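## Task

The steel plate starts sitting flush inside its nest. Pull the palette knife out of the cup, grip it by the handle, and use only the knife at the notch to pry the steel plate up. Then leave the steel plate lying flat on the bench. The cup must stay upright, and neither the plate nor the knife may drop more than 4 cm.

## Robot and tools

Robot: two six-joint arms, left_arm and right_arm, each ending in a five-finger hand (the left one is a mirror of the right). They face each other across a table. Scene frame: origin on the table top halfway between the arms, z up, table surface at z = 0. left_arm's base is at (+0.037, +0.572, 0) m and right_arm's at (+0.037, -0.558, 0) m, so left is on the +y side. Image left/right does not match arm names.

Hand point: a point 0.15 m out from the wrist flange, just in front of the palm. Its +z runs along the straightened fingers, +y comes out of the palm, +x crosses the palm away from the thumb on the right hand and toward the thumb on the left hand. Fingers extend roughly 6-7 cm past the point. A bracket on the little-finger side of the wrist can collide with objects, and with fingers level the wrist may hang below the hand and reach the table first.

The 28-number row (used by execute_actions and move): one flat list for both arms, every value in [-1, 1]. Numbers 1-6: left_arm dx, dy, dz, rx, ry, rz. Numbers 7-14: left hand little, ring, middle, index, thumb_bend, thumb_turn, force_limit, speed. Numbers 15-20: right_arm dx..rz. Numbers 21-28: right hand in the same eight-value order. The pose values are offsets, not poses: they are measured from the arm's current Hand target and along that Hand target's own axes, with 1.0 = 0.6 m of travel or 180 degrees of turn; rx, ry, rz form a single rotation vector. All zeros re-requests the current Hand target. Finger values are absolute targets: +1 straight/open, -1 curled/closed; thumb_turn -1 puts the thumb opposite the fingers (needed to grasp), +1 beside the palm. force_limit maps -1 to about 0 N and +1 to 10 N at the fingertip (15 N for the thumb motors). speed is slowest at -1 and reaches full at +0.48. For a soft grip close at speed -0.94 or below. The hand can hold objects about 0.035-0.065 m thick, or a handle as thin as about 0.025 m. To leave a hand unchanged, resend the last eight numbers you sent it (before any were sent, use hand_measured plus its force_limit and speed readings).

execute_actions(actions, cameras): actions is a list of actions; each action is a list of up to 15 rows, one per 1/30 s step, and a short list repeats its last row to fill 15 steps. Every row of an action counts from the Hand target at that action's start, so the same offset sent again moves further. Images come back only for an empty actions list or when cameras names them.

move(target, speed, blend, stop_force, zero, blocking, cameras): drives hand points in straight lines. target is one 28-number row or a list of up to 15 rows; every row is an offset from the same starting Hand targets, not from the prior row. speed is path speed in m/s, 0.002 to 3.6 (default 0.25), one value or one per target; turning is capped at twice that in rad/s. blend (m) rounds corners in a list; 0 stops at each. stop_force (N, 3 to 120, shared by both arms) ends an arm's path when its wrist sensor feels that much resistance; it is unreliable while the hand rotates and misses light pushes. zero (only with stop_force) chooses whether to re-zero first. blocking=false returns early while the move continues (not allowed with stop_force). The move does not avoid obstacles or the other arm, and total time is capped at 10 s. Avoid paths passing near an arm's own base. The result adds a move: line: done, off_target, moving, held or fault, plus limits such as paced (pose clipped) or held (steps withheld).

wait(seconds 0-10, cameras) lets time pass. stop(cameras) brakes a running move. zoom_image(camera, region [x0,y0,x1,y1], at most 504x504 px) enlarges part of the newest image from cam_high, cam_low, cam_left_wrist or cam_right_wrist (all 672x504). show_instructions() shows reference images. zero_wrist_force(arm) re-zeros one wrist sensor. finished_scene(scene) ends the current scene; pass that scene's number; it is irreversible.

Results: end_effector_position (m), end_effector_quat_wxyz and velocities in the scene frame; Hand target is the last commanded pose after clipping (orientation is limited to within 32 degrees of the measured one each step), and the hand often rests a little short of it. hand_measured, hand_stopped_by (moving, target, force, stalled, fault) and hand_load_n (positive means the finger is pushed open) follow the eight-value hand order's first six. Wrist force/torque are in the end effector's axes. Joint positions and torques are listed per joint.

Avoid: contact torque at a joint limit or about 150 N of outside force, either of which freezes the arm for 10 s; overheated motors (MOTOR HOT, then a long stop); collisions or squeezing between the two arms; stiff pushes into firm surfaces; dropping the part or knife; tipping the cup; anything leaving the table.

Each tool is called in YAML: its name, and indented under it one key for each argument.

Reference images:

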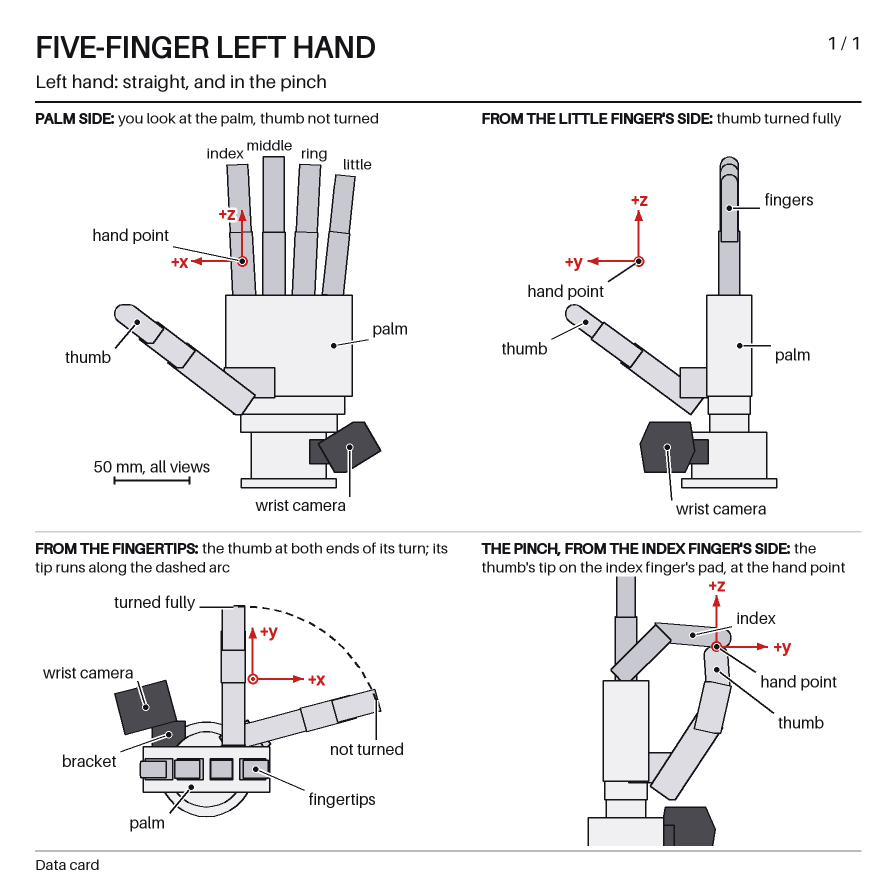

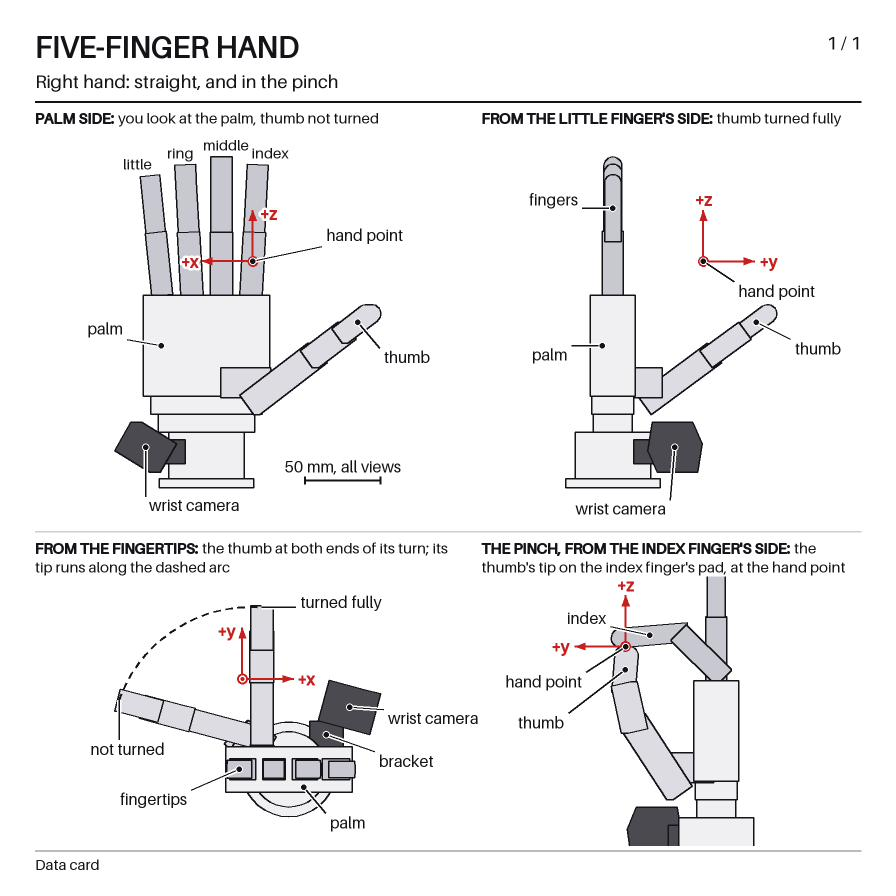

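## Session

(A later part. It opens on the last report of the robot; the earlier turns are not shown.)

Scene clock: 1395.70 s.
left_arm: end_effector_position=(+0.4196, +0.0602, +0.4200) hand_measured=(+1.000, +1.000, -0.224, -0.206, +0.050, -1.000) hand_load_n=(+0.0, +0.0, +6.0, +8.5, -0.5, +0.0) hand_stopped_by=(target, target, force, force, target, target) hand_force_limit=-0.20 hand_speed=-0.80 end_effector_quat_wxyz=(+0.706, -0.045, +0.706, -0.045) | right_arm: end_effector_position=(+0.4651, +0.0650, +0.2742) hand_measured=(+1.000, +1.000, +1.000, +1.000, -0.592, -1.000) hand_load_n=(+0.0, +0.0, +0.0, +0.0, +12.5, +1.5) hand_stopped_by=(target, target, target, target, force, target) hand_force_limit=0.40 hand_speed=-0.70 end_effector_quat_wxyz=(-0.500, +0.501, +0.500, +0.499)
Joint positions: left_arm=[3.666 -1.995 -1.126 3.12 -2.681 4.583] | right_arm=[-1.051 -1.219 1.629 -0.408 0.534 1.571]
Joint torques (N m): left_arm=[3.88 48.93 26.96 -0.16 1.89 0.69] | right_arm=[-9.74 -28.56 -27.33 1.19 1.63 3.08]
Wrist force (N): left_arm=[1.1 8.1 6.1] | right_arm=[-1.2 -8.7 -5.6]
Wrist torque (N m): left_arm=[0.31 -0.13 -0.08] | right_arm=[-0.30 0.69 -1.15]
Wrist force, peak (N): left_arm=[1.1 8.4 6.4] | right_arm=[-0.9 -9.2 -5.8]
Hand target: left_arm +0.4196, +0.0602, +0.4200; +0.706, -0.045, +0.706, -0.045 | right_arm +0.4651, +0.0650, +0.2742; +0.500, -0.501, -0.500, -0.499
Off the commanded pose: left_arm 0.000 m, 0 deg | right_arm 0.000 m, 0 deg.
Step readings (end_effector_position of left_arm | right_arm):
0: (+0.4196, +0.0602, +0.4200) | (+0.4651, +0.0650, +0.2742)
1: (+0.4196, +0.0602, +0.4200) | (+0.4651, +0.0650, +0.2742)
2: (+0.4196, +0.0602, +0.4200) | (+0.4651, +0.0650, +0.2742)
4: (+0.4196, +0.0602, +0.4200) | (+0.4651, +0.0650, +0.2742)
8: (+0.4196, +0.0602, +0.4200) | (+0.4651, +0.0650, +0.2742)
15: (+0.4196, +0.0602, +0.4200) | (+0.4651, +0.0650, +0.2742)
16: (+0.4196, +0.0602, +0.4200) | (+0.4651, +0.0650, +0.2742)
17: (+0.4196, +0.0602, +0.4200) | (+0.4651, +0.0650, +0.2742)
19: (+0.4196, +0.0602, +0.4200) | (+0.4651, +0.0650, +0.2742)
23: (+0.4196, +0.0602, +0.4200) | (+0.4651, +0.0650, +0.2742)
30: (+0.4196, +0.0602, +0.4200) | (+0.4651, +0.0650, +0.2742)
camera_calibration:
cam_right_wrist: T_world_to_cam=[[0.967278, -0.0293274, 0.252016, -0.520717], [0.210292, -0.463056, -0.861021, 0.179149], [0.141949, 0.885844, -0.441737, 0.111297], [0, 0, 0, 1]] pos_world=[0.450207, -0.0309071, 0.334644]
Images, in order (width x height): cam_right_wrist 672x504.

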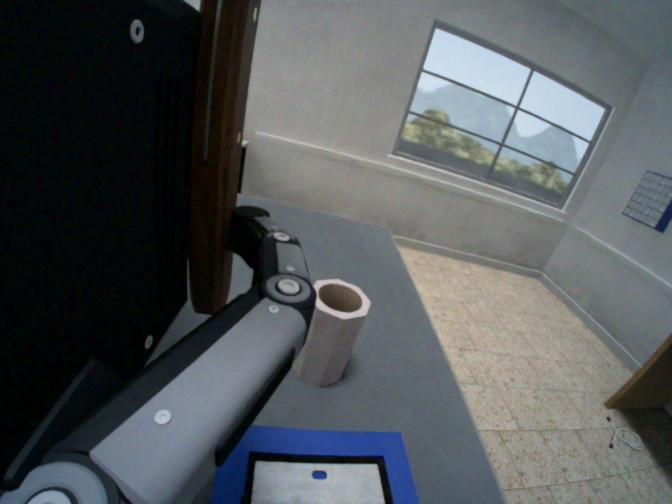

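move:
  target: [0,0,0,0,0,0,1,1,-0.3,-0.25,0.05,-1,-0.2,-0.8,0,-0.01,-0.01,0,0,0,1,1,1,1,-0.98,-1,0.4,-0.7]
  speed: 0.01
  cameras: ["cam_right_wrist","cam_low"]

zoom_image:
  camera: "cam_low"
  region: [500, 0, 672, 172]

Scene clock: 1411.63 s.
left_arm: end_effector_position=(+0.4196, +0.0602, +0.4200) hand_measured=(+1.000, +1.000, -0.224, -0.206, +0.050, -1.000) hand_load_n=(+0.0, +0.0, +8.5, +0.0, +1.5, +0.0) hand_stopped_by=(target, target, force, force, target, target) hand_force_limit=-0.20 hand_speed=-0.80 end_effector_quat_wxyz=(+0.706, -0.045, +0.706, -0.045) | right_arm: end_effector_position=(+0.4591, +0.0590, +0.2742) hand_measured=(+1.000, +1.000, +1.000, +1.000, -0.594, -1.000) hand_load_n=(+0.0, +0.0, +0.0, +0.0, +1.0, +0.5) hand_stopped_by=(target, target, target, target, force, target) hand_force_limit=0.40 hand_speed=-0.70 end_effector_quat_wxyz=(-0.500, +0.501, +0.500, +0.499)
Joint positions: left_arm=[3.666 -1.995 -1.126 3.12 -2.681 4.583] | right_arm=[-1.055 -1.238 1.655 -0.416 0.53 1.571]
Joint torques (N m): left_arm=[5.65 48.31 27.25 -0.02 2.04 0.84] | right_arm=[-11.06 -47.29 -12.5 -2.93 -1.65 -1.33]
Wrist force (N): left_arm=[1.4 2.1 -2.8] | right_arm=[-1.1 0.9 -0.6]
Wrist torque (N m): left_arm=[0.44 0.10 -0.11] | right_arm=[-0.14 -0.05 -0.01]
Wrist force, peak (N): left_arm=[0.9 8.4 6.1] | right_arm=[-1.1 -9.3 -5.5]
Hand target: left_arm +0.4196, +0.0602, +0.4200; +0.706, -0.045, +0.706, -0.045 | right_arm +0.4591, +0.0590, +0.2742; +0.500, -0.501, -0.500, -0.499
Off the commanded pose: left_arm 0.000 m, 0 deg | right_arm 0.000 m, 0 deg.
move: done
camera_calibration:
cam_right_wrist: T_world_to_cam=[[0.967278, -0.0293274, 0.252016, -0.515186], [0.210292, -0.463056, -0.861021, 0.177611], [0.141949, 0.885844, -0.441737, 0.117449], [0, 0, 0, 1]] pos_world=[0.444307, -0.0369071, 0.334644]
Images, in order (width x height): cam_low 672x504, cam_right_wrist 672x504.

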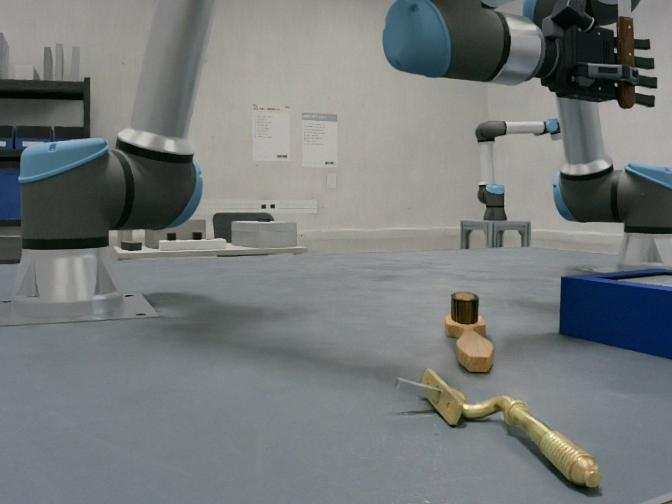

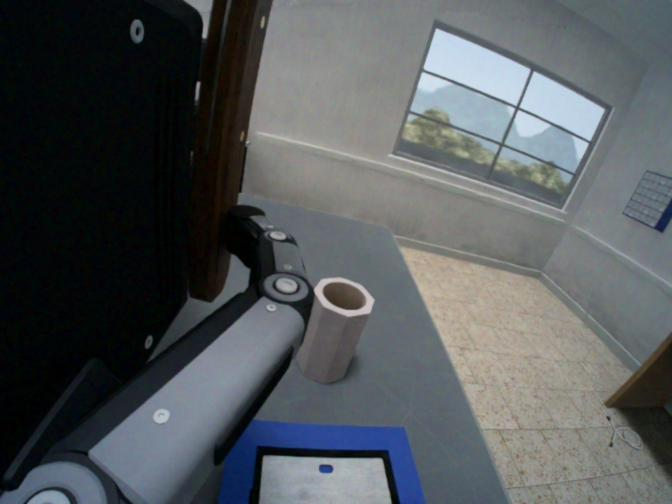

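Scaled by 2.930 from the camera's 672x504 image, which has a finer 960x720 frame.

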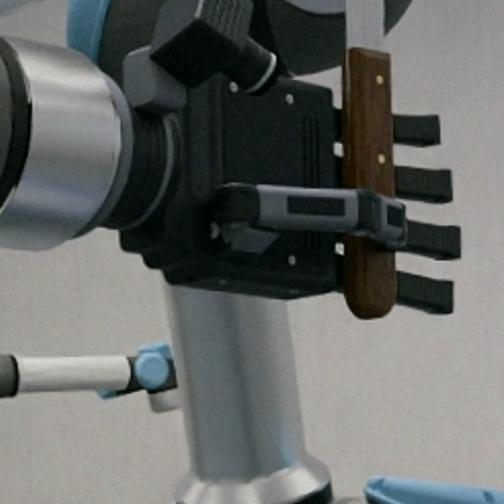

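zoom_image:
  camera: "cam_right_wrist"
  region: [130, 0, 400, 320]

Scaled by 1.575 from the camera's 672x504 image, which has a finer 960x720 frame.

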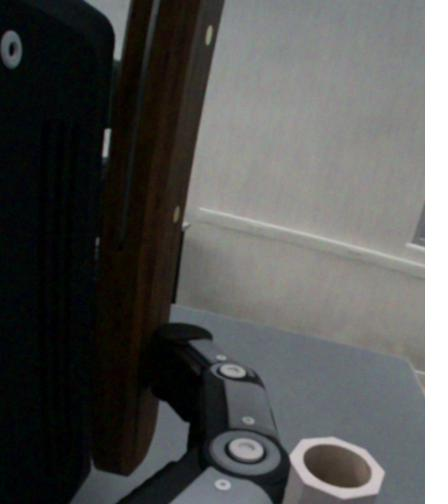

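move:
  target:
    - [0,0,0,0,0,0,1,1,-0.3,-0.25,0.05,-1,-0.2,-0.8,0,0,0,0,0,0,1,1,1,1,-0.3,-1,0.4,-0.5]
    - [0,0,0,0,0,0,1,1,-0.3,-0.25,0.05,-1,-0.2,-0.8,0,0,0.01,0,0,-0.0167,1,1,1,1,-0.3,-1,0.4,-0.5]
  speed: 0.03
  cameras: []

move:
  target: [0,0,0,0,0,0,1,1,-0.3,-0.25,0.05,-1,-0.2,-0.8,0,0.025,0,0,0,0,1,1,1,1,-0.3,-1,0.4,-0.5]
  speed: 0.012
  stop_force: 3
  cameras: ["cam_right_wrist"]

zoom_image:
  camera: "cam_right_wrist"
  region: [130, 0, 400, 320]

Scene clock: 1491.80 s.
left_arm: end_effector_position=(+0.4196, +0.0602, +0.4200) hand_measured=(+1.000, +1.000, -0.224, -0.206, +0.050, -1.000) hand_load_n=(+0.0, +0.0, +6.0, +2.0, +1.0, +0.5) hand_stopped_by=(target, target, force, force, target, target) hand_force_limit=-0.20 hand_speed=-0.80 end_effector_quat_wxyz=(+0.706, -0.045, +0.706, -0.045) | right_arm: end_effector_position=(+0.4591, +0.0649, +0.2742) hand_measured=(+1.000, +1.000, +1.000, +1.000, -0.300, -1.000) hand_load_n=(+0.0, +0.0, +0.0, +0.0, +0.0, +0.0) hand_stopped_by=(target, target, target, target, target, target) hand_force_limit=0.40 hand_speed=-0.50 end_effector_quat_wxyz=(-0.487, +0.487, +0.513, +0.512)
Joint positions: left_arm=[3.666 -1.995 -1.126 3.12 -2.681 4.583] | right_arm=[-1.043 -1.228 1.65 -0.421 0.542 1.518]
Joint torques (N m): left_arm=[4.06 47.23 26.28 -0.06 2.04 0.8] | right_arm=[12.09 -25.82 -30.89 -3.11 1.07 -3.15]
Wrist force (N): left_arm=[1.9 2.6 -1.9] | right_arm=[-1.4 -0.3 -0.2]
Wrist torque (N m): left_arm=[0.53 -0.09 -0.10] | right_arm=[-0.20 -0.04 -0.02]
Wrist force, peak (N): left_arm=[2.0 2.5 -3.1] | right_arm=[-1.7 1.1 -0.3]
Hand target: left_arm +0.4196, +0.0602, +0.4200; +0.706, -0.045, +0.706, -0.045 | right_arm +0.4591, +0.0650, +0.2742; +0.487, -0.487, -0.513, -0.512
Off the commanded pose: left_arm 0.000 m, 0 deg | right_arm 0.000 m, 0 deg.
move: done
No camera images: "cameras" was empty.

Scene clock: 1493.90 s.
left_arm: end_effector_position=(+0.4196, +0.0602, +0.4200) hand_measured=(+1.000, +1.000, -0.224, -0.206, +0.050, -1.000) hand_load_n=(+0.0, +0.0, +4.5, +8.0, +0.0, +0.5) hand_stopped_by=(target, target, force, force, target, target) hand_force_limit=-0.20 hand_speed=-0.80 end_effector_quat_wxyz=(+0.706, -0.045, +0.706, -0.045) | right_arm: end_effector_position=(+0.4741, +0.0650, +0.2749) hand_measured=(+1.000, +1.000, +1.000, +1.000, -0.300, -1.000) hand_load_n=(+0.0, +0.0, +0.0, +0.0, +0.0, +0.0) hand_stopped_by=(target, target, target, target, target, target) hand_force_limit=0.40 hand_speed=-0.50 end_effector_quat_wxyz=(-0.487, +0.487, +0.513, +0.512)
Joint positions: left_arm=[3.666 -1.995 -1.126 3.12 -2.681 4.583] | right_arm=[-1.058 -1.205 1.616 -0.409 0.527 1.518]
Joint torques (N m): left_arm=[4.75 45.21 26.29 -0.19 2.05 1.01] | right_arm=[-12.91 -27.07 -30.82 1.79 -1.2 -3.22]
Wrist force (N): left_arm=[0.9 2.9 -1.0] | right_arm=[-2.0 -1.0 -1.3]
Wrist torque (N m): left_arm=[0.48 -0.17 -0.06] | right_arm=[-0.12 0.07 -0.07]
Wrist force, peak (N): left_arm=[0.7 3.4 -1.1] | right_arm=[-2.2 -1.4 -1.2]
Hand target: left_arm +0.4196, +0.0602, +0.4200; +0.706, -0.045, +0.706, -0.045 | right_arm +0.4741, +0.0650, +0.2749; +0.487, -0.487, -0.513, -0.512
Off the commanded pose: left_arm 0.000 m, 0 deg | right_arm 0.000 m, 0 deg.
move: done
camera_calibration:
cam_right_wrist: T_world_to_cam=[[0.952734, -0.0292909, 0.302389, -0.536591], [0.255155, -0.463117, -0.848775, 0.153299], [0.164903, 0.885813, -0.433753, 0.0972948], [0, 0, 0, 1]] pos_world=[0.45607, -0.030907, 0.334578]
Images, in order (width x height): cam_right_wrist 672x504.

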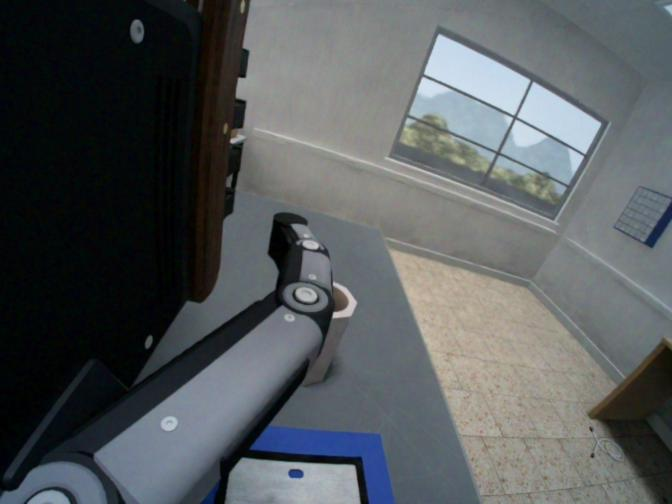

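Scaled by 1.575 from the camera's 672x504 image, which has a finer 960x720 frame.

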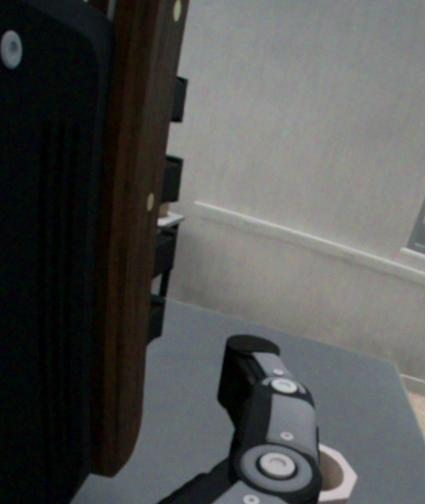

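execute_actions:
  actions:
    - [[0,0,0,0,0,0,1,1,-0.3,-0.25,0.05,-1,-0.2,-0.8,0,0,0,0,0,0,1,1,1,1,-1,-1,0.0,-0.5]]
    - [[0,0,0,0,0,0,1,1,-0.3,-0.25,0.05,-1,-0.2,-0.8,0,0,0,0,0,0,1,1,1,1,-1,-1,0.0,-0.5]]
    - [[0,0,0,0,0,0,1,1,-0.3,-0.25,0.05,-1,-0.2,-0.8,0,0,0,0,0,0,1,1,1,1,-1,-1,0.0,-0.5]]
  cameras: ["cam_low","cam_right_wrist"]

zoom_image:
  camera: "cam_right_wrist"
  region: [130, 0, 400, 320]

zoom_image:
  camera: "cam_low"
  region: [500, 0, 672, 172]

Scene clock: 1506.53 s.
left_arm: end_effector_position=(+0.4196, +0.0602, +0.4200) hand_measured=(+1.000, +1.000, -0.224, -0.206, +0.050, -1.000) hand_load_n=(+0.0, +0.0, +4.0, +7.5, +0.5, +1.0) hand_stopped_by=(target, target, force, force, target, target) hand_force_limit=-0.20 hand_speed=-0.80 end_effector_quat_wxyz=(+0.706, -0.045, +0.706, -0.045) | right_arm: end_effector_position=(+0.4741, +0.0650, +0.2749) hand_measured=(+1.000, +1.000, +1.000, +1.000, -0.694, -1.000) hand_load_n=(+0.0, +0.0, +0.0, +0.0, +9.0, +1.5) hand_stopped_by=(target, target, target, target, force, target) hand_force_limit=0.00 hand_speed=-0.50 end_effector_quat_wxyz=(-0.487, +0.487, +0.513, +0.512)
Joint positions: left_arm=[3.666 -1.995 -1.126 3.12 -2.681 4.583] | right_arm=[-1.058 -1.205 1.616 -0.409 0.527 1.518]
Joint torques (N m): left_arm=[5.2 45.28 26.62 -0.12 1.79 1.04] | right_arm=[-9.7 -27.86 -30.03 1.64 -0.86 -3.09]
Wrist force (N): left_arm=[0.9 3.0 -2.0] | right_arm=[-1.6 -0.1 -0.6]
Wrist torque (N m): left_arm=[0.52 -0.16 -0.07] | right_arm=[-0.16 -0.03 0.10]
Wrist force, peak (N): left_arm=[1.1 3.2 -2.2] | right_arm=[-2.4 -1.4 -0.9]
Hand target: left_arm +0.4196, +0.0602, +0.4200; +0.706, -0.045, +0.706, -0.045 | right_arm +0.4741, +0.0650, +0.2749; +0.487, -0.487, -0.513, -0.512
Off the commanded pose: left_arm 0.000 m, 0 deg | right_arm 0.000 m, 0 deg.
Step readings (end_effector_position of left_arm | right_arm):
0: (+0.4196, +0.0602, +0.4200) | (+0.4741, +0.0650, +0.2749)
1: (+0.4196, +0.0602, +0.4200) | (+0.4741, +0.0650, +0.2749)
2: (+0.4196, +0.0602, +0.4200) | (+0.4741, +0.0650, +0.2749)
4: (+0.4196, +0.0602, +0.4200) | (+0.4741, +0.0650, +0.2749)
8: (+0.4196, +0.0602, +0.4200) | (+0.4741, +0.0650, +0.2749)
15: (+0.4196, +0.0602, +0.4200) | (+0.4741, +0.0650, +0.2749)
16: (+0.4196, +0.0602, +0.4200) | (+0.4741, +0.0650, +0.2749)
17: (+0.4196, +0.0602, +0.4200) | (+0.4741, +0.0650, +0.2749)
19: (+0.4196, +0.0602, +0.4200) | (+0.4741, +0.0650, +0.2749)
23: (+0.4196, +0.0602, +0.4200) | (+0.4741, +0.0650, +0.2749)
30: (+0.4196, +0.0602, +0.4200) | (+0.4741, +0.0650, +0.2749)
31: (+0.4196, +0.0602, +0.4200) | (+0.4741, +0.0650, +0.2749)
32: (+0.4196, +0.0602, +0.4200) | (+0.4741, +0.0650, +0.2749)
34: (+0.4196, +0.0602, +0.4200) | (+0.4741, +0.0650, +0.2749)
38: (+0.4196, +0.0602, +0.4200) | (+0.4741, +0.0650, +0.2749)
45: (+0.4196, +0.0602, +0.4200) | (+0.4741, +0.0650, +0.2749)
camera_calibration:
cam_right_wrist: T_world_to_cam=[[0.952734, -0.0292909, 0.302389, -0.536591], [0.255155, -0.463117, -0.848775, 0.153299], [0.164903, 0.885813, -0.433753, 0.0972948], [0, 0, 0, 1]] pos_world=[0.45607, -0.030907, 0.334578]
Images, in order (width x height): cam_low 672x504, cam_right_wrist 672x504.

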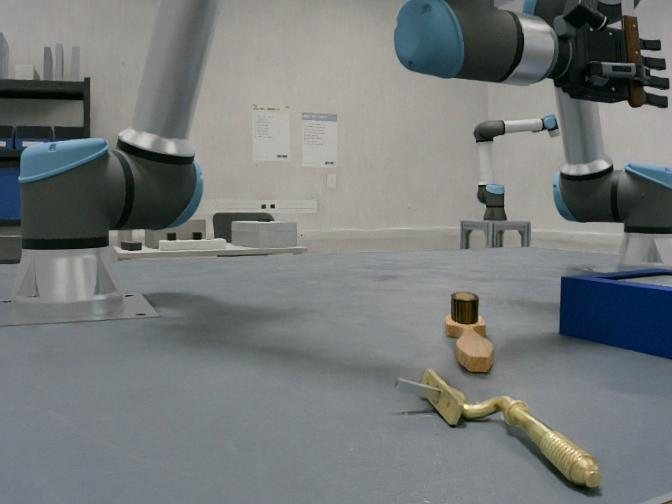

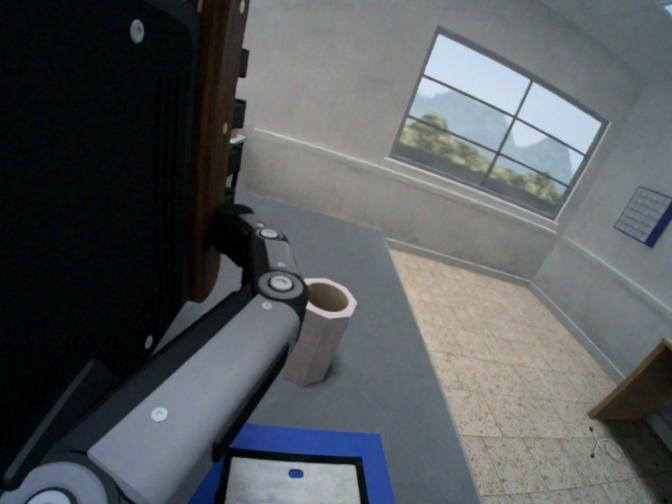

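Scaled by 1.575 from the camera's 672x504 image, which has a finer 960x720 frame.

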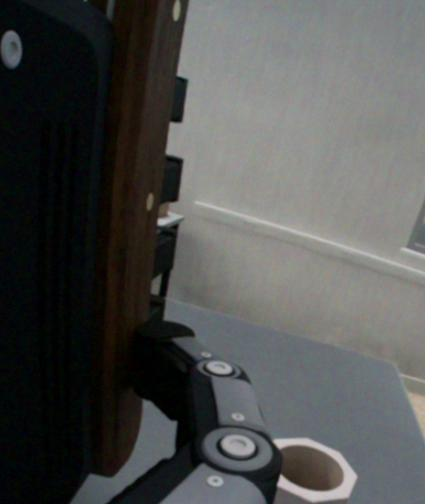

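Scaled by 2.930 from the camera's 672x504 image, which has a finer 960x720 frame.

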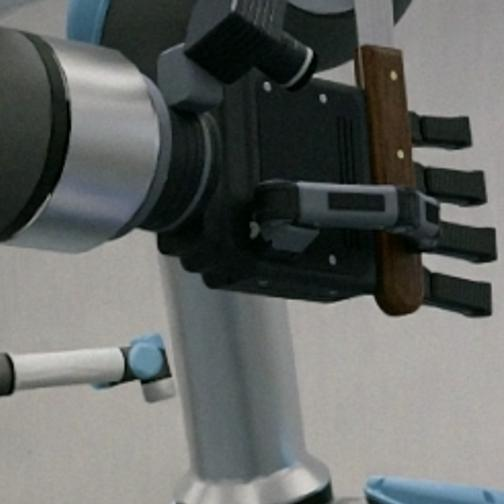

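execute_actions:
  actions:
    - [[0,0,0,0,0,0,1,1,-0.3,-0.25,0.05,-1,-0.2,-0.8,0,0,0,0,0,0,1,1,1,1,-0.98,-1,0.5,-0.7]]
    - [[0,0,0,0,0,0,1,1,-0.3,-0.25,0.05,-1,-0.2,-0.8,0,0,0,0,0,0,1,1,1,1,-0.98,-1,0.5,-0.7]]
  cameras: []

execute_actions:
  actions:
    - [[0,0,0,0,0,0,1,1,0.3,0.3,0.05,-1,-0.2,-0.6,0,0,0,0,0,0,1,1,1,1,-0.98,-1,0.5,-0.7]]
    - [[0,0,0,0,0,0,1,1,0.3,0.3,0.05,-1,-0.2,-0.6,0,0,0,0,0,0,1,1,1,1,-0.98,-1,0.5,-0.7]]
  cameras: ["cam_right_wrist","cam_low","cam_left_wrist"]

zoom_image:
  camera: "cam_low"
  region: [500, 0, 672, 172]

Scene clock: 1515.27 s.
left_arm: end_effector_position=(+0.4196, +0.0602, +0.4200) hand_measured=(+1.000, +1.000, -0.224, -0.206, +0.050, -1.000) hand_load_n=(+0.0, +0.0, +4.0, +7.5, +0.5, +0.5) hand_stopped_by=(target, target, force, force, target, target) hand_force_limit=-0.20 hand_speed=-0.80 end_effector_quat_wxyz=(+0.706, -0.045, +0.706, -0.045) | right_arm: end_effector_position=(+0.4741, +0.0650, +0.2749) hand_measured=(+1.000, +1.000, +1.000, +1.000, -0.698, -1.000) hand_load_n=(+0.0, +0.0, +0.0, +0.0, +11.0, +1.5) hand_stopped_by=(target, target, target, target, force, target) hand_force_limit=0.50 hand_speed=-0.70 end_effector_quat_wxyz=(-0.487, +0.487, +0.513, +0.512)
Joint positions: left_arm=[3.666 -1.995 -1.126 3.12 -2.681 4.583] | right_arm=[-1.058 -1.205 1.616 -0.409 0.527 1.518]
Joint torques (N m): left_arm=[4.61 44.88 26.59 0.08 1.85 1.03] | right_arm=[-1.91 -29.95 -28.75 1.49 -0.22 -3.02]
Wrist force (N): left_arm=[1.1 2.9 -2.2] | right_arm=[-2.0 -0.2 -0.7]
Wrist torque (N m): left_arm=[0.51 -0.18 -0.07] | right_arm=[-0.19 0.03 0.09]
Wrist force, peak (N): left_arm=[1.1 3.1 -2.4] | right_arm=[-2.5 0.1 -1.1]
Hand target: left_arm +0.4196, +0.0602, +0.4200; +0.706, -0.045, +0.706, -0.045 | right_arm +0.4741, +0.0650, +0.2749; +0.487, -0.487, -0.513, -0.512
Off the commanded pose: left_arm 0.000 m, 0 deg | right_arm 0.000 m, 0 deg.
Step readings (end_effector_position of left_arm | right_arm):
0: (+0.4196, +0.0602, +0.4200) | (+0.4741, +0.0650, +0.2749)
1: (+0.4196, +0.0602, +0.4200) | (+0.4741, +0.0650, +0.2749)
2: (+0.4196, +0.0602, +0.4200) | (+0.4741, +0.0650, +0.2749)
4: (+0.4196, +0.0602, +0.4200) | (+0.4741, +0.0650, +0.2749)
8: (+0.4196, +0.0602, +0.4200) | (+0.4741, +0.0650, +0.2749)
15: (+0.4196, +0.0602, +0.4200) | (+0.4741, +0.0650, +0.2749)
16: (+0.4196, +0.0602, +0.4200) | (+0.4741, +0.0650, +0.2749)
17: (+0.4196, +0.0602, +0.4200) | (+0.4741, +0.0650, +0.2749)
19: (+0.4196, +0.0602, +0.4200) | (+0.4741, +0.0650, +0.2749)
23: (+0.4196, +0.0602, +0.4200) | (+0.4741, +0.0650, +0.2749)
30: (+0.4196, +0.0602, +0.4200) | (+0.4741, +0.0650, +0.2749)
No camera images: "cameras" was empty.

Scene clock: 1516.47 s.
left_arm: end_effector_position=(+0.4196, +0.0602, +0.4200) hand_measured=(+1.000, +1.000, +0.300, +0.300, +0.050, -1.000) hand_load_n=(+0.0, +0.0, +0.0, +0.0, +0.0, +0.5) hand_stopped_by=(target, target, target, target, target, target) hand_force_limit=-0.20 hand_speed=-0.60 end_effector_quat_wxyz=(+0.706, -0.045, +0.706, -0.045) | right_arm: end_effector_position=(+0.4741, +0.0650, +0.2749) hand_measured=(+1.000, +1.000, +1.000, +1.000, -0.698, -1.000) hand_load_n=(+0.0, +0.0, +0.0, +0.0, +11.0, +1.5) hand_stopped_by=(target, target, target, target, force, target) hand_force_limit=0.50 hand_speed=-0.70 end_effector_quat_wxyz=(-0.487, +0.487, +0.513, +0.512)
Joint positions: left_arm=[3.666 -1.995 -1.126 3.12 -2.681 4.583] | right_arm=[-1.058 -1.205 1.616 -0.409 0.527 1.518]
Joint torques (N m): left_arm=[4.71 44.2 27.86 0.2 1.73 1.31] | right_arm=[0.41 -29.92 -28.21 1.65 -0.24 -3.12]
Wrist force (N): left_arm=[1.4 2.2 -3.1] | right_arm=[-1.5 1.0 -0.2]
Wrist torque (N m): left_arm=[0.50 -0.06 -0.10] | right_arm=[-0.16 -0.07 0.16]
Wrist force, peak (N): left_arm=[1.7 1.9 -3.6] | right_arm=[-2.2 0.0 -0.8]
Hand target: left_arm +0.4196, +0.0602, +0.4200; +0.706, -0.045, +0.706, -0.045 | right_arm +0.4741, +0.0650, +0.2749; +0.487, -0.487, -0.513, -0.512
Off the commanded pose: left_arm 0.000 m, 0 deg | right_arm 0.000 m, 0 deg.
Step readings (end_effector_position of left_arm | right_arm):
0: (+0.4196, +0.0602, +0.4200) | (+0.4741, +0.0650, +0.2749)
1: (+0.4196, +0.0602, +0.4200) | (+0.4741, +0.0650, +0.2749)
2: (+0.4196, +0.0602, +0.4200) | (+0.4741, +0.0650, +0.2749)
4: (+0.4196, +0.0602, +0.4200) | (+0.4741, +0.0650, +0.2749)
8: (+0.4196, +0.0602, +0.4200) | (+0.4741, +0.0650, +0.2749)
15: (+0.4196, +0.0602, +0.4200) | (+0.4741, +0.0650, +0.2749)
16: (+0.4196, +0.0602, +0.4200) | (+0.4741, +0.0650, +0.2749)
17: (+0.4196, +0.0602, +0.4200) | (+0.4741, +0.0650, +0.2749)
19: (+0.4196, +0.0602, +0.4200) | (+0.4741, +0.0650, +0.2749)
23: (+0.4196, +0.0602, +0.4200) | (+0.4741, +0.0650, +0.2749)
30: (+0.4196, +0.0602, +0.4200) | (+0.4741, +0.0650, +0.2749)
camera_calibration:
cam_left_wrist: T_world_to_cam=[[-0.0102038, -0.991233, -0.131729, 0.116434], [-0.541925, 0.116193, -0.832356, 0.567066], [0.840365, 0.0628938, -0.538359, -0.0124648], [0, 0, 0, 1]] pos_world=[0.31897, 0.0503082, 0.480628]
cam_right_wrist: T_world_to_cam=[[0.952734, -0.0292909, 0.302389, -0.536591], [0.255155, -0.463117, -0.848775, 0.153299], [0.164903, 0.885813, -0.433753, 0.0972948], [0, 0, 0, 1]] pos_world=[0.45607, -0.030907, 0.334578]
Images, in order (width x height): cam_low 672x504, cam_left_wrist 672x504, cam_right_wrist 672x504.

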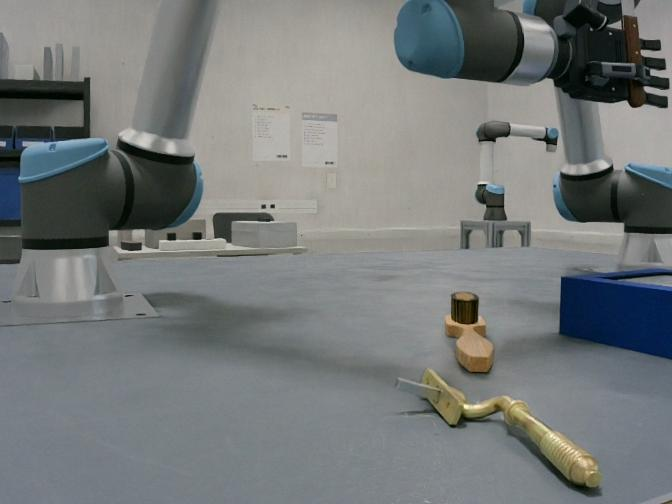

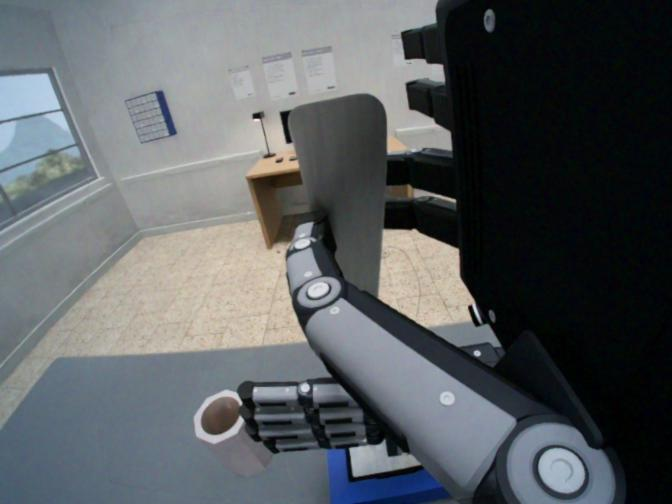

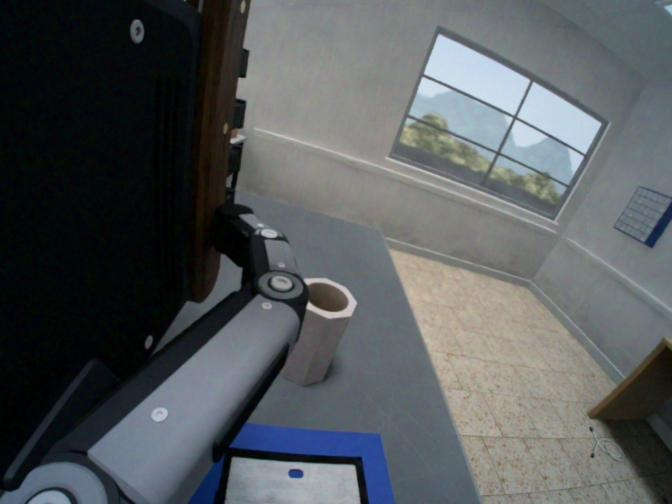

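Scaled by 2.930 from the camera's 672x504 image, which has a finer 960x720 frame.

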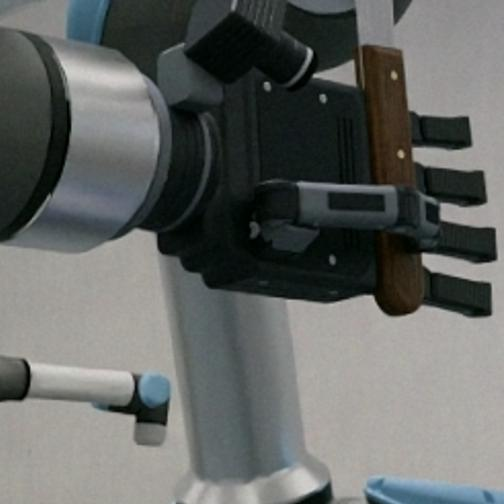

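move:
  target:
    - [0,0,0,0,0,0,1,1,1,1,0.4,-1,-0.2,-0.2,0,0,0,0,0,0,1,1,1,1,-0.98,-1,0.5,-0.7]
    - [0,0,-0.2,0,0,0,1,1,1,1,0.4,-1,-0.2,-0.2,0,0,0,0,0,0,1,1,1,1,-0.98,-1,0.5,-0.7]
  speed: 0.12
  cameras: ["cam_low","cam_high"]

zoom_image:
  camera: "cam_low"
  region: [500, 0, 672, 172]

Scene clock: 1529.07 s.
left_arm: end_effector_position=(+0.2997, +0.0602, +0.4200) hand_measured=(+1.000, +1.000, +1.000, +1.000, +0.400, -1.000) hand_load_n=(+0.0, +0.0, +0.0, +0.0, +0.0, +0.0) hand_stopped_by=(target, target, target, target, target, target) hand_force_limit=-0.20 hand_speed=-0.20 end_effector_quat_wxyz=(+0.706, -0.045, +0.706, -0.045) | right_arm: end_effector_position=(+0.4741, +0.0650, +0.2749) hand_measured=(+1.000, +1.000, +1.000, +1.000, -0.698, -1.000) hand_load_n=(+0.0, +0.0, +0.0, +0.0, +10.0, +1.0) hand_stopped_by=(target, target, target, target, force, target) hand_force_limit=0.50 hand_speed=-0.70 end_effector_quat_wxyz=(-0.487, +0.487, +0.513, +0.512)
Joint positions: left_arm=[3.465 -1.955 -1.183 3.136 -2.882 4.583] | right_arm=[-1.058 -1.205 1.616 -0.409 0.527 1.518]
Joint torques (N m): left_arm=[-9.32 54.84 14.36 2.15 -2.65 1.65] | right_arm=[9.06 -32.83 -26.49 1.69 0.41 -2.61]
Wrist force (N): left_arm=[1.4 2.3 -2.2] | right_arm=[-1.8 -0.2 -0.2]
Wrist torque (N m): left_arm=[0.47 -0.10 -0.06] | right_arm=[-0.18 -0.05 -0.05]
Wrist force, peak (N): left_arm=[1.5 2.5 -3.1] | right_arm=[-2.2 1.1 0.3]
Hand target: left_arm +0.2996, +0.0602, +0.4200; +0.706, -0.045, +0.706, -0.045 | right_arm +0.4741, +0.0650, +0.2749; +0.487, -0.487, -0.513, -0.512
Off the commanded pose: left_arm 0.000 m, 0 deg | right_arm 0.000 m, 0 deg.
move: done
Images, in order (width x height): cam_high 672x504, cam_low 672x504.

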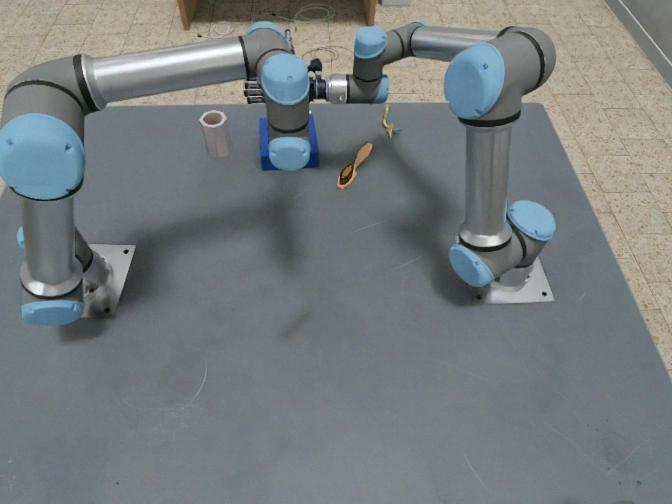

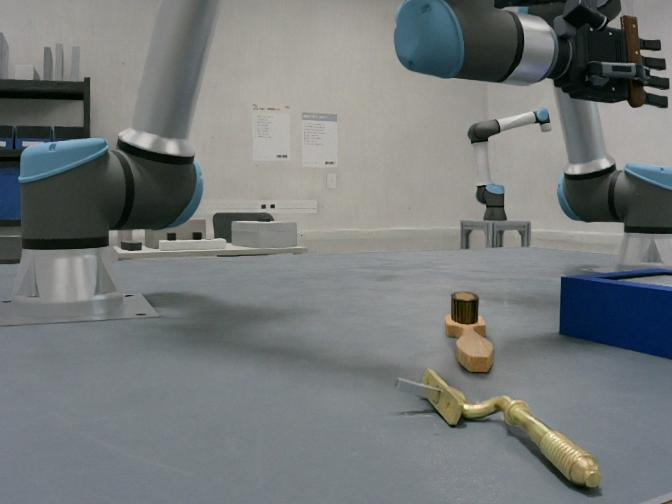

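Scaled by 2.930 from the camera's 672x504 image, which has a finer 960x720 frame.

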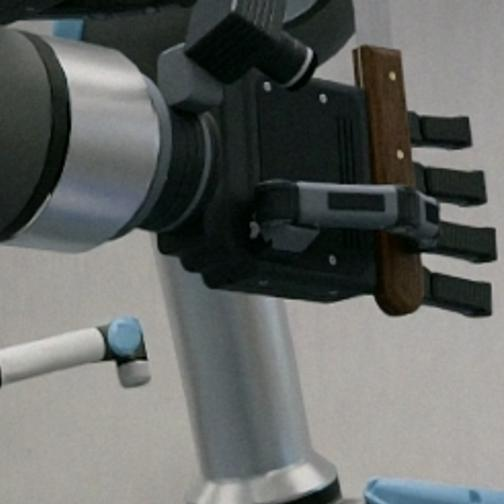

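execute_actions:
  actions: []
  cameras: ["cam_left_wrist"]

zoom_image:
  camera: "cam_left_wrist"
  region: [200, 80, 520, 400]

Scene clock: 1545.57 s.
left_arm: end_effector_position=(+0.2996, +0.0602, +0.4200) hand_measured=(+1.000, +1.000, +1.000, +1.000, +0.400, -1.000) hand_load_n=(+0.0, +0.0, +0.0, +0.0, -0.5, +0.0) hand_stopped_by=(target, target, target, target, target, target) hand_force_limit=-0.20 hand_speed=-0.20 end_effector_quat_wxyz=(+0.706, -0.045, +0.706, -0.045) | right_arm: end_effector_position=(+0.4741, +0.0650, +0.2749) hand_measured=(+1.000, +1.000, +1.000, +1.000, -0.698, -1.000) hand_load_n=(+0.0, +0.0, +0.0, +0.0, +10.0, +1.0) hand_stopped_by=(target, target, target, target, force, target) hand_force_limit=0.50 hand_speed=-0.70 end_effector_quat_wxyz=(-0.487, +0.487, +0.513, +0.512)
Joint positions: left_arm=[3.465 -1.955 -1.183 3.137 -2.882 4.583] | right_arm=[-1.058 -1.205 1.616 -0.409 0.527 1.518]
Joint velocities: within noise
Joint torques (N m): left_arm=[-8.03 53.52 14.22 2.14 -2.48 1.82] | right_arm=[8.53 -33.55 -25.09 1.47 0.69 -1.87]
Wrist force (N): left_arm=[1.1 2.2 -1.9] | right_arm=[-1.6 -0.3 -0.3]
Wrist torque (N m): left_arm=[0.44 -0.04 -0.08] | right_arm=[-0.18 -0.05 -0.05]
Wrist force, peak (N): left_arm=[1.3 2.6 -2.2] | right_arm=[-2.2 -0.3 -0.3]
Hand target: left_arm +0.2996, +0.0602, +0.4200; +0.706, -0.045, +0.706, -0.045 | right_arm +0.4741, +0.0650, +0.2749; +0.487, -0.487, -0.513, -0.512
Off the commanded pose: left_arm 0.000 m, 0 deg | right_arm 0.000 m, 0 deg.
camera_calibration:
cam_left_wrist: T_world_to_cam=[[-0.0102038, -0.991233, -0.131729, 0.11521], [-0.541925, 0.116193, -0.832356, 0.502035], [0.840365, 0.0628938, -0.538359, 0.088379], [0, 0, 0, 1]] pos_world=[0.19897, 0.0503082, 0.480628]
Images, in order (width x height): cam_left_wrist 672x504.

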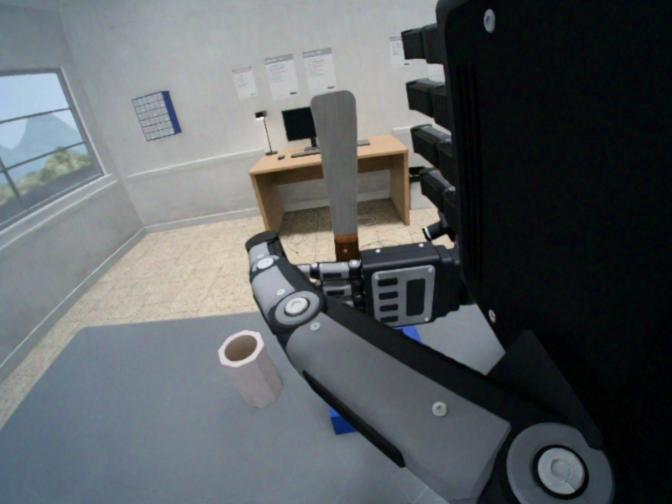

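Scaled by 1.575 from the camera's 672x504 image, which has a finer 960x720 frame.

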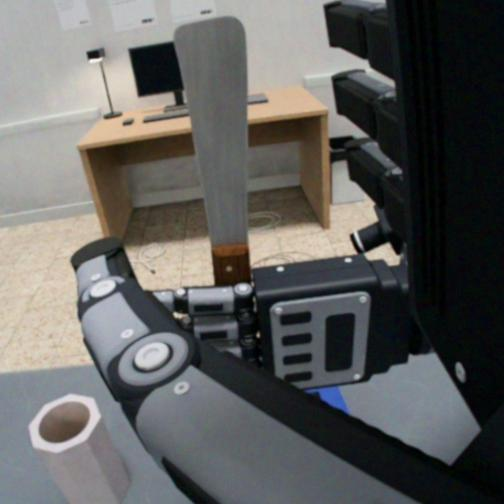

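move:
  target:
    - [-0.0341,0.2642,-0.0827,0,0,0,1,1,1,1,1,1,-0.2,0.2,0,0,0,0,0,0,1,1,1,1,-0.98,-1,0.5,-0.7]
    - [0.37,0.3278,0.1573,0.4043,0.0372,-0.0674,1,1,1,1,1,1,-0.2,0.2,0,0,0,0,0,0,1,1,1,1,-0.98,-1,0.5,-0.7]
  speed: 0.25
  blend: [0.04,0]
  cameras: ["cam_left_wrist","cam_high"]

Scene clock: 1644.17 s.
left_arm: end_effector_position=(+0.3940, +0.2268, +0.1747) hand_measured=(+1.000, +1.000, +1.000, +1.000, +1.000, +1.000) hand_load_n=(+0.0, +0.0, +0.0, +0.0, +0.0, +0.0) hand_stopped_by=(target, target, target, target, target, target) hand_force_limit=-0.20 hand_speed=0.20 end_effector_quat_wxyz=(+0.547, +0.314, +0.571, -0.526) | right_arm: end_effector_position=(+0.4741, +0.0650, +0.2749) hand_measured=(+1.000, +1.000, +1.000, +1.000, -0.698, -1.000) hand_load_n=(+0.0, +0.0, +0.0, +0.0, +10.5, +1.5) hand_stopped_by=(target, target, target, target, force, target) hand_force_limit=0.50 hand_speed=-0.70 end_effector_quat_wxyz=(-0.487, +0.487, +0.513, +0.512)
Joint positions: left_arm=[4.848 -1.431 -2.66 4.679 -0.276 3.879] | right_arm=[-1.058 -1.205 1.616 -0.409 0.527 1.518]
Joint torques (N m): left_arm=[12.53 -4.57 7.04 3.1 1.53 -1.72] | right_arm=[9.21 -39.19 -23.51 1.6 1.05 -0.34]
Wrist force (N): left_arm=[1.5 2.3 -2.2] | right_arm=[-2.1 -0.2 -0.5]
Wrist torque (N m): left_arm=[0.47 -0.06 0.01] | right_arm=[-0.15 0.02 -0.07]
Wrist force, peak (N): left_arm=[1.5 3.1 -2.2] | right_arm=[-2.3 -0.5 -0.1]
Hand target: left_arm +0.3940, +0.2268, +0.1746; +0.547, +0.314, +0.570, -0.526 | right_arm +0.4741, +0.0650, +0.2749; +0.487, -0.487, -0.513, -0.512
Off the commanded pose: left_arm 0.000 m, 0 deg | right_arm 0.000 m, 0 deg.
move: done
camera_calibration:
cam_left_wrist: T_world_to_cam=[[-0.957683, -0.287825, 0.000145912, 0.439679], [-0.117671, 0.391065, -0.91281, 0.114058], [0.262672, -0.8742, -0.408385, 0.283959], [0, 0, 0, 1]] pos_world=[0.359907, 0.330183, 0.220014]
Images, in order (width x height): cam_high 672x504, cam_left_wrist 672x504.

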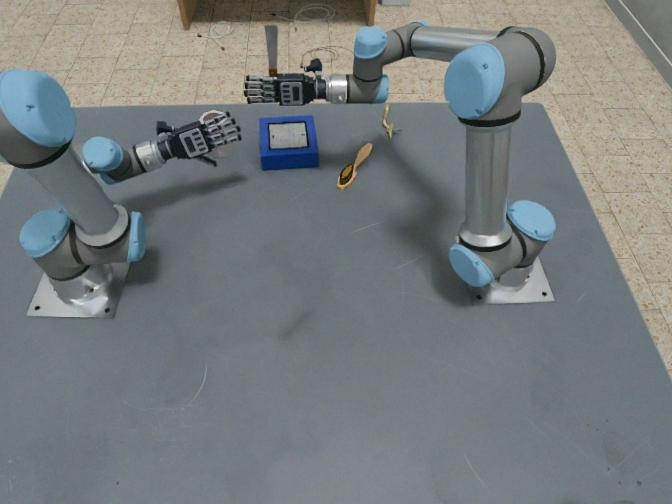

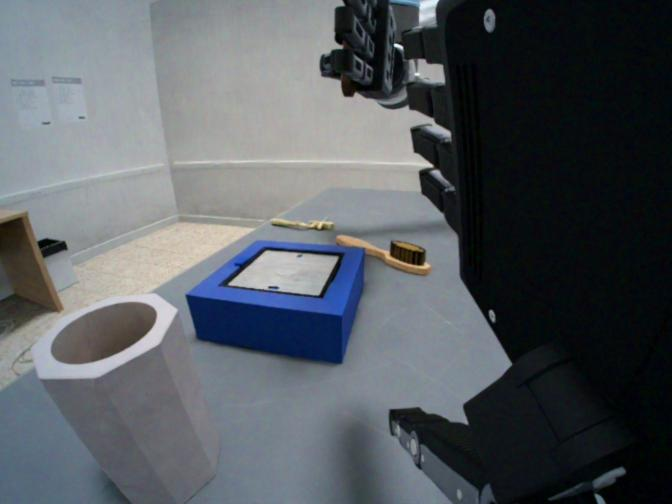

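zoom_image:
  camera: "cam_left_wrist"
  region: [180, 230, 380, 370]

Scaled by 2.520 from the camera's 672x504 image, which has a finer 960x720 frame.

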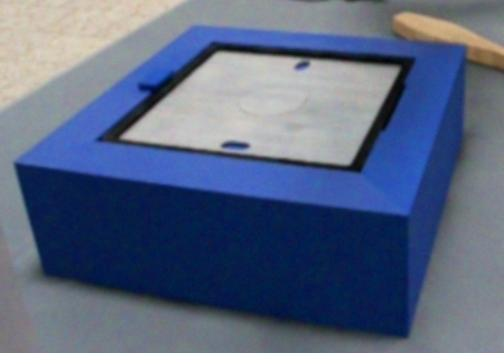

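zoom_image:
  camera: "cam_left_wrist"
  region: [300, 240, 380, 310]

Scaled by 6.300 from the camera's 672x504 image, which has a finer 960x720 frame.

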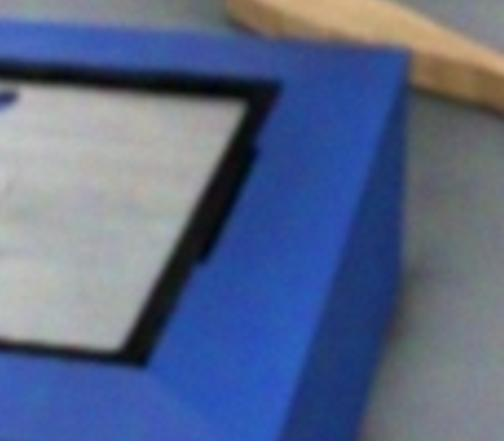

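move:
  target:
    - [0,0,0,0,0,0,1,1,1,1,1,1,-0.2,0.2,0.0798,-0.0862,-0.2083,0,0,0,1,1,1,1,-0.98,-1,0.5,-0.7]
    - [0,0,0,0,0,0,1,1,1,1,1,1,-0.2,0.2,0.0798,-0.0862,-0.2083,0.0135,-0.0214,0.4784,1,1,1,1,-0.98,-1,0.5,-0.7]
    - [0,0,0,0,0,0,1,1,1,1,1,1,-0.2,0.2,0.0483,-0.1212,-0.2083,0.0269,-0.0428,0.9569,1,1,1,1,-0.98,-1,0.5,-0.7]
  speed: [0.25,0.25,0.25]
  blend: [0.03,0.03,0]
  cameras: ["cam_left_wrist","cam_high","cam_low"]

Scene clock: 1719.90 s.
left_arm: end_effector_position=(+0.3940, +0.2268, +0.1747) hand_measured=(+1.000, +1.000, +1.000, +1.000, +1.000, +1.000) hand_load_n=(+0.0, +0.0, +0.0, +0.0, +0.0, +0.0) hand_stopped_by=(target, target, target, target, target, target) hand_force_limit=-0.20 hand_speed=0.20 end_effector_quat_wxyz=(+0.547, +0.314, +0.571, -0.526) | right_arm: end_effector_position=(+0.3999, -0.0600, +0.3003) hand_measured=(+1.000, +1.000, +1.000, +1.000, -0.698, -1.000) hand_load_n=(+0.0, +0.0, +0.0, +0.0, +10.0, +1.0) hand_stopped_by=(target, target, target, target, force, target) hand_force_limit=0.50 hand_speed=-0.70 end_effector_quat_wxyz=(+0.533, -0.553, +0.416, +0.487)
Joint positions: left_arm=[4.848 -1.431 -2.66 4.679 -0.276 3.879] | right_arm=[-1.329 -1.243 1.773 -0.79 0.166 4.785]
Joint torques (N m): left_arm=[10.56 -5.15 6 3.35 1.56 -1.91] | right_arm=[12.04 -45.85 -10.54 -2.93 1.82 2.72]
Wrist force (N): left_arm=[1.1 2.5 -2.1] | right_arm=[2.3 1.8 -0.1]
Wrist torque (N m): left_arm=[0.51 0.00 -0.02] | right_arm=[0.09 -0.20 -0.15]
Wrist force, peak (N): left_arm=[1.5 2.6 -2.2] | right_arm=[2.2 2.6 -0.2]
Hand target: left_arm +0.3940, +0.2268, +0.1747; +0.547, +0.314, +0.571, -0.526 | right_arm +0.4000, -0.0600, +0.3003; +0.533, -0.552, +0.416, +0.488
Off the commanded pose: left_arm 0.000 m, 0 deg | right_arm 0.000 m, 0 deg.
move: done
camera_calibration:
cam_left_wrist: T_world_to_cam=[[-0.957719, -0.287704, 0.0000960104, 0.439664], [-0.117557, 0.391022, -0.912843, 0.114039], [0.262591, -0.874259, -0.40831, 0.283991], [0, 0, 0, 1]] pos_world=[0.359907, 0.330183, 0.220014]
Images, in order (width x height): cam_high 672x504, cam_low 672x504, cam_left_wrist 672x504.

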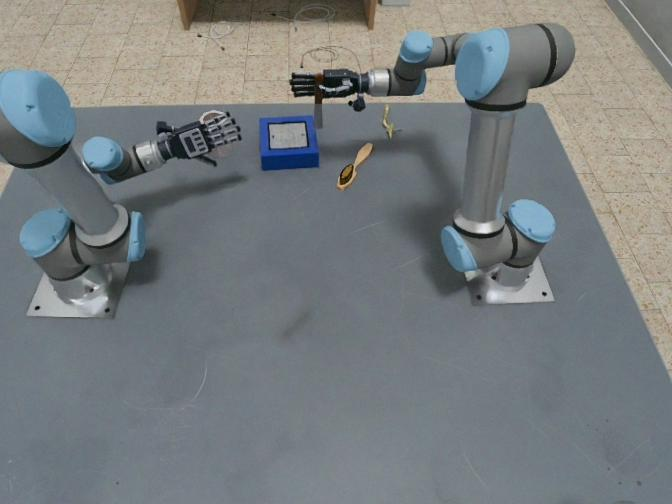

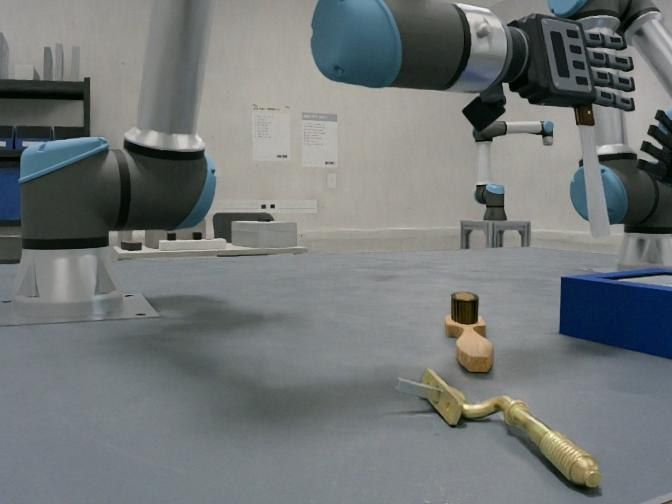

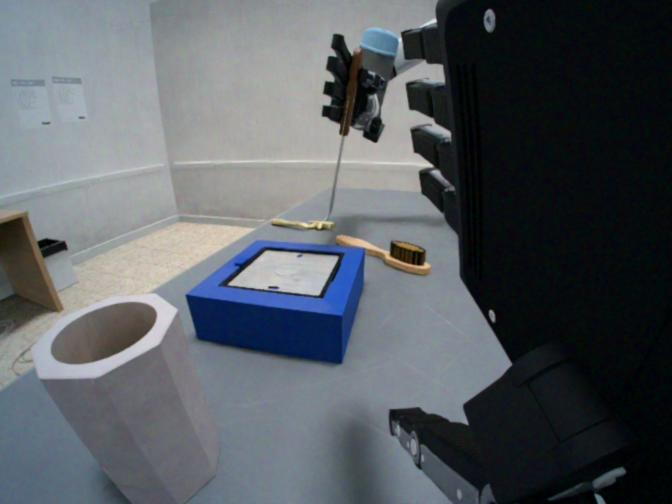

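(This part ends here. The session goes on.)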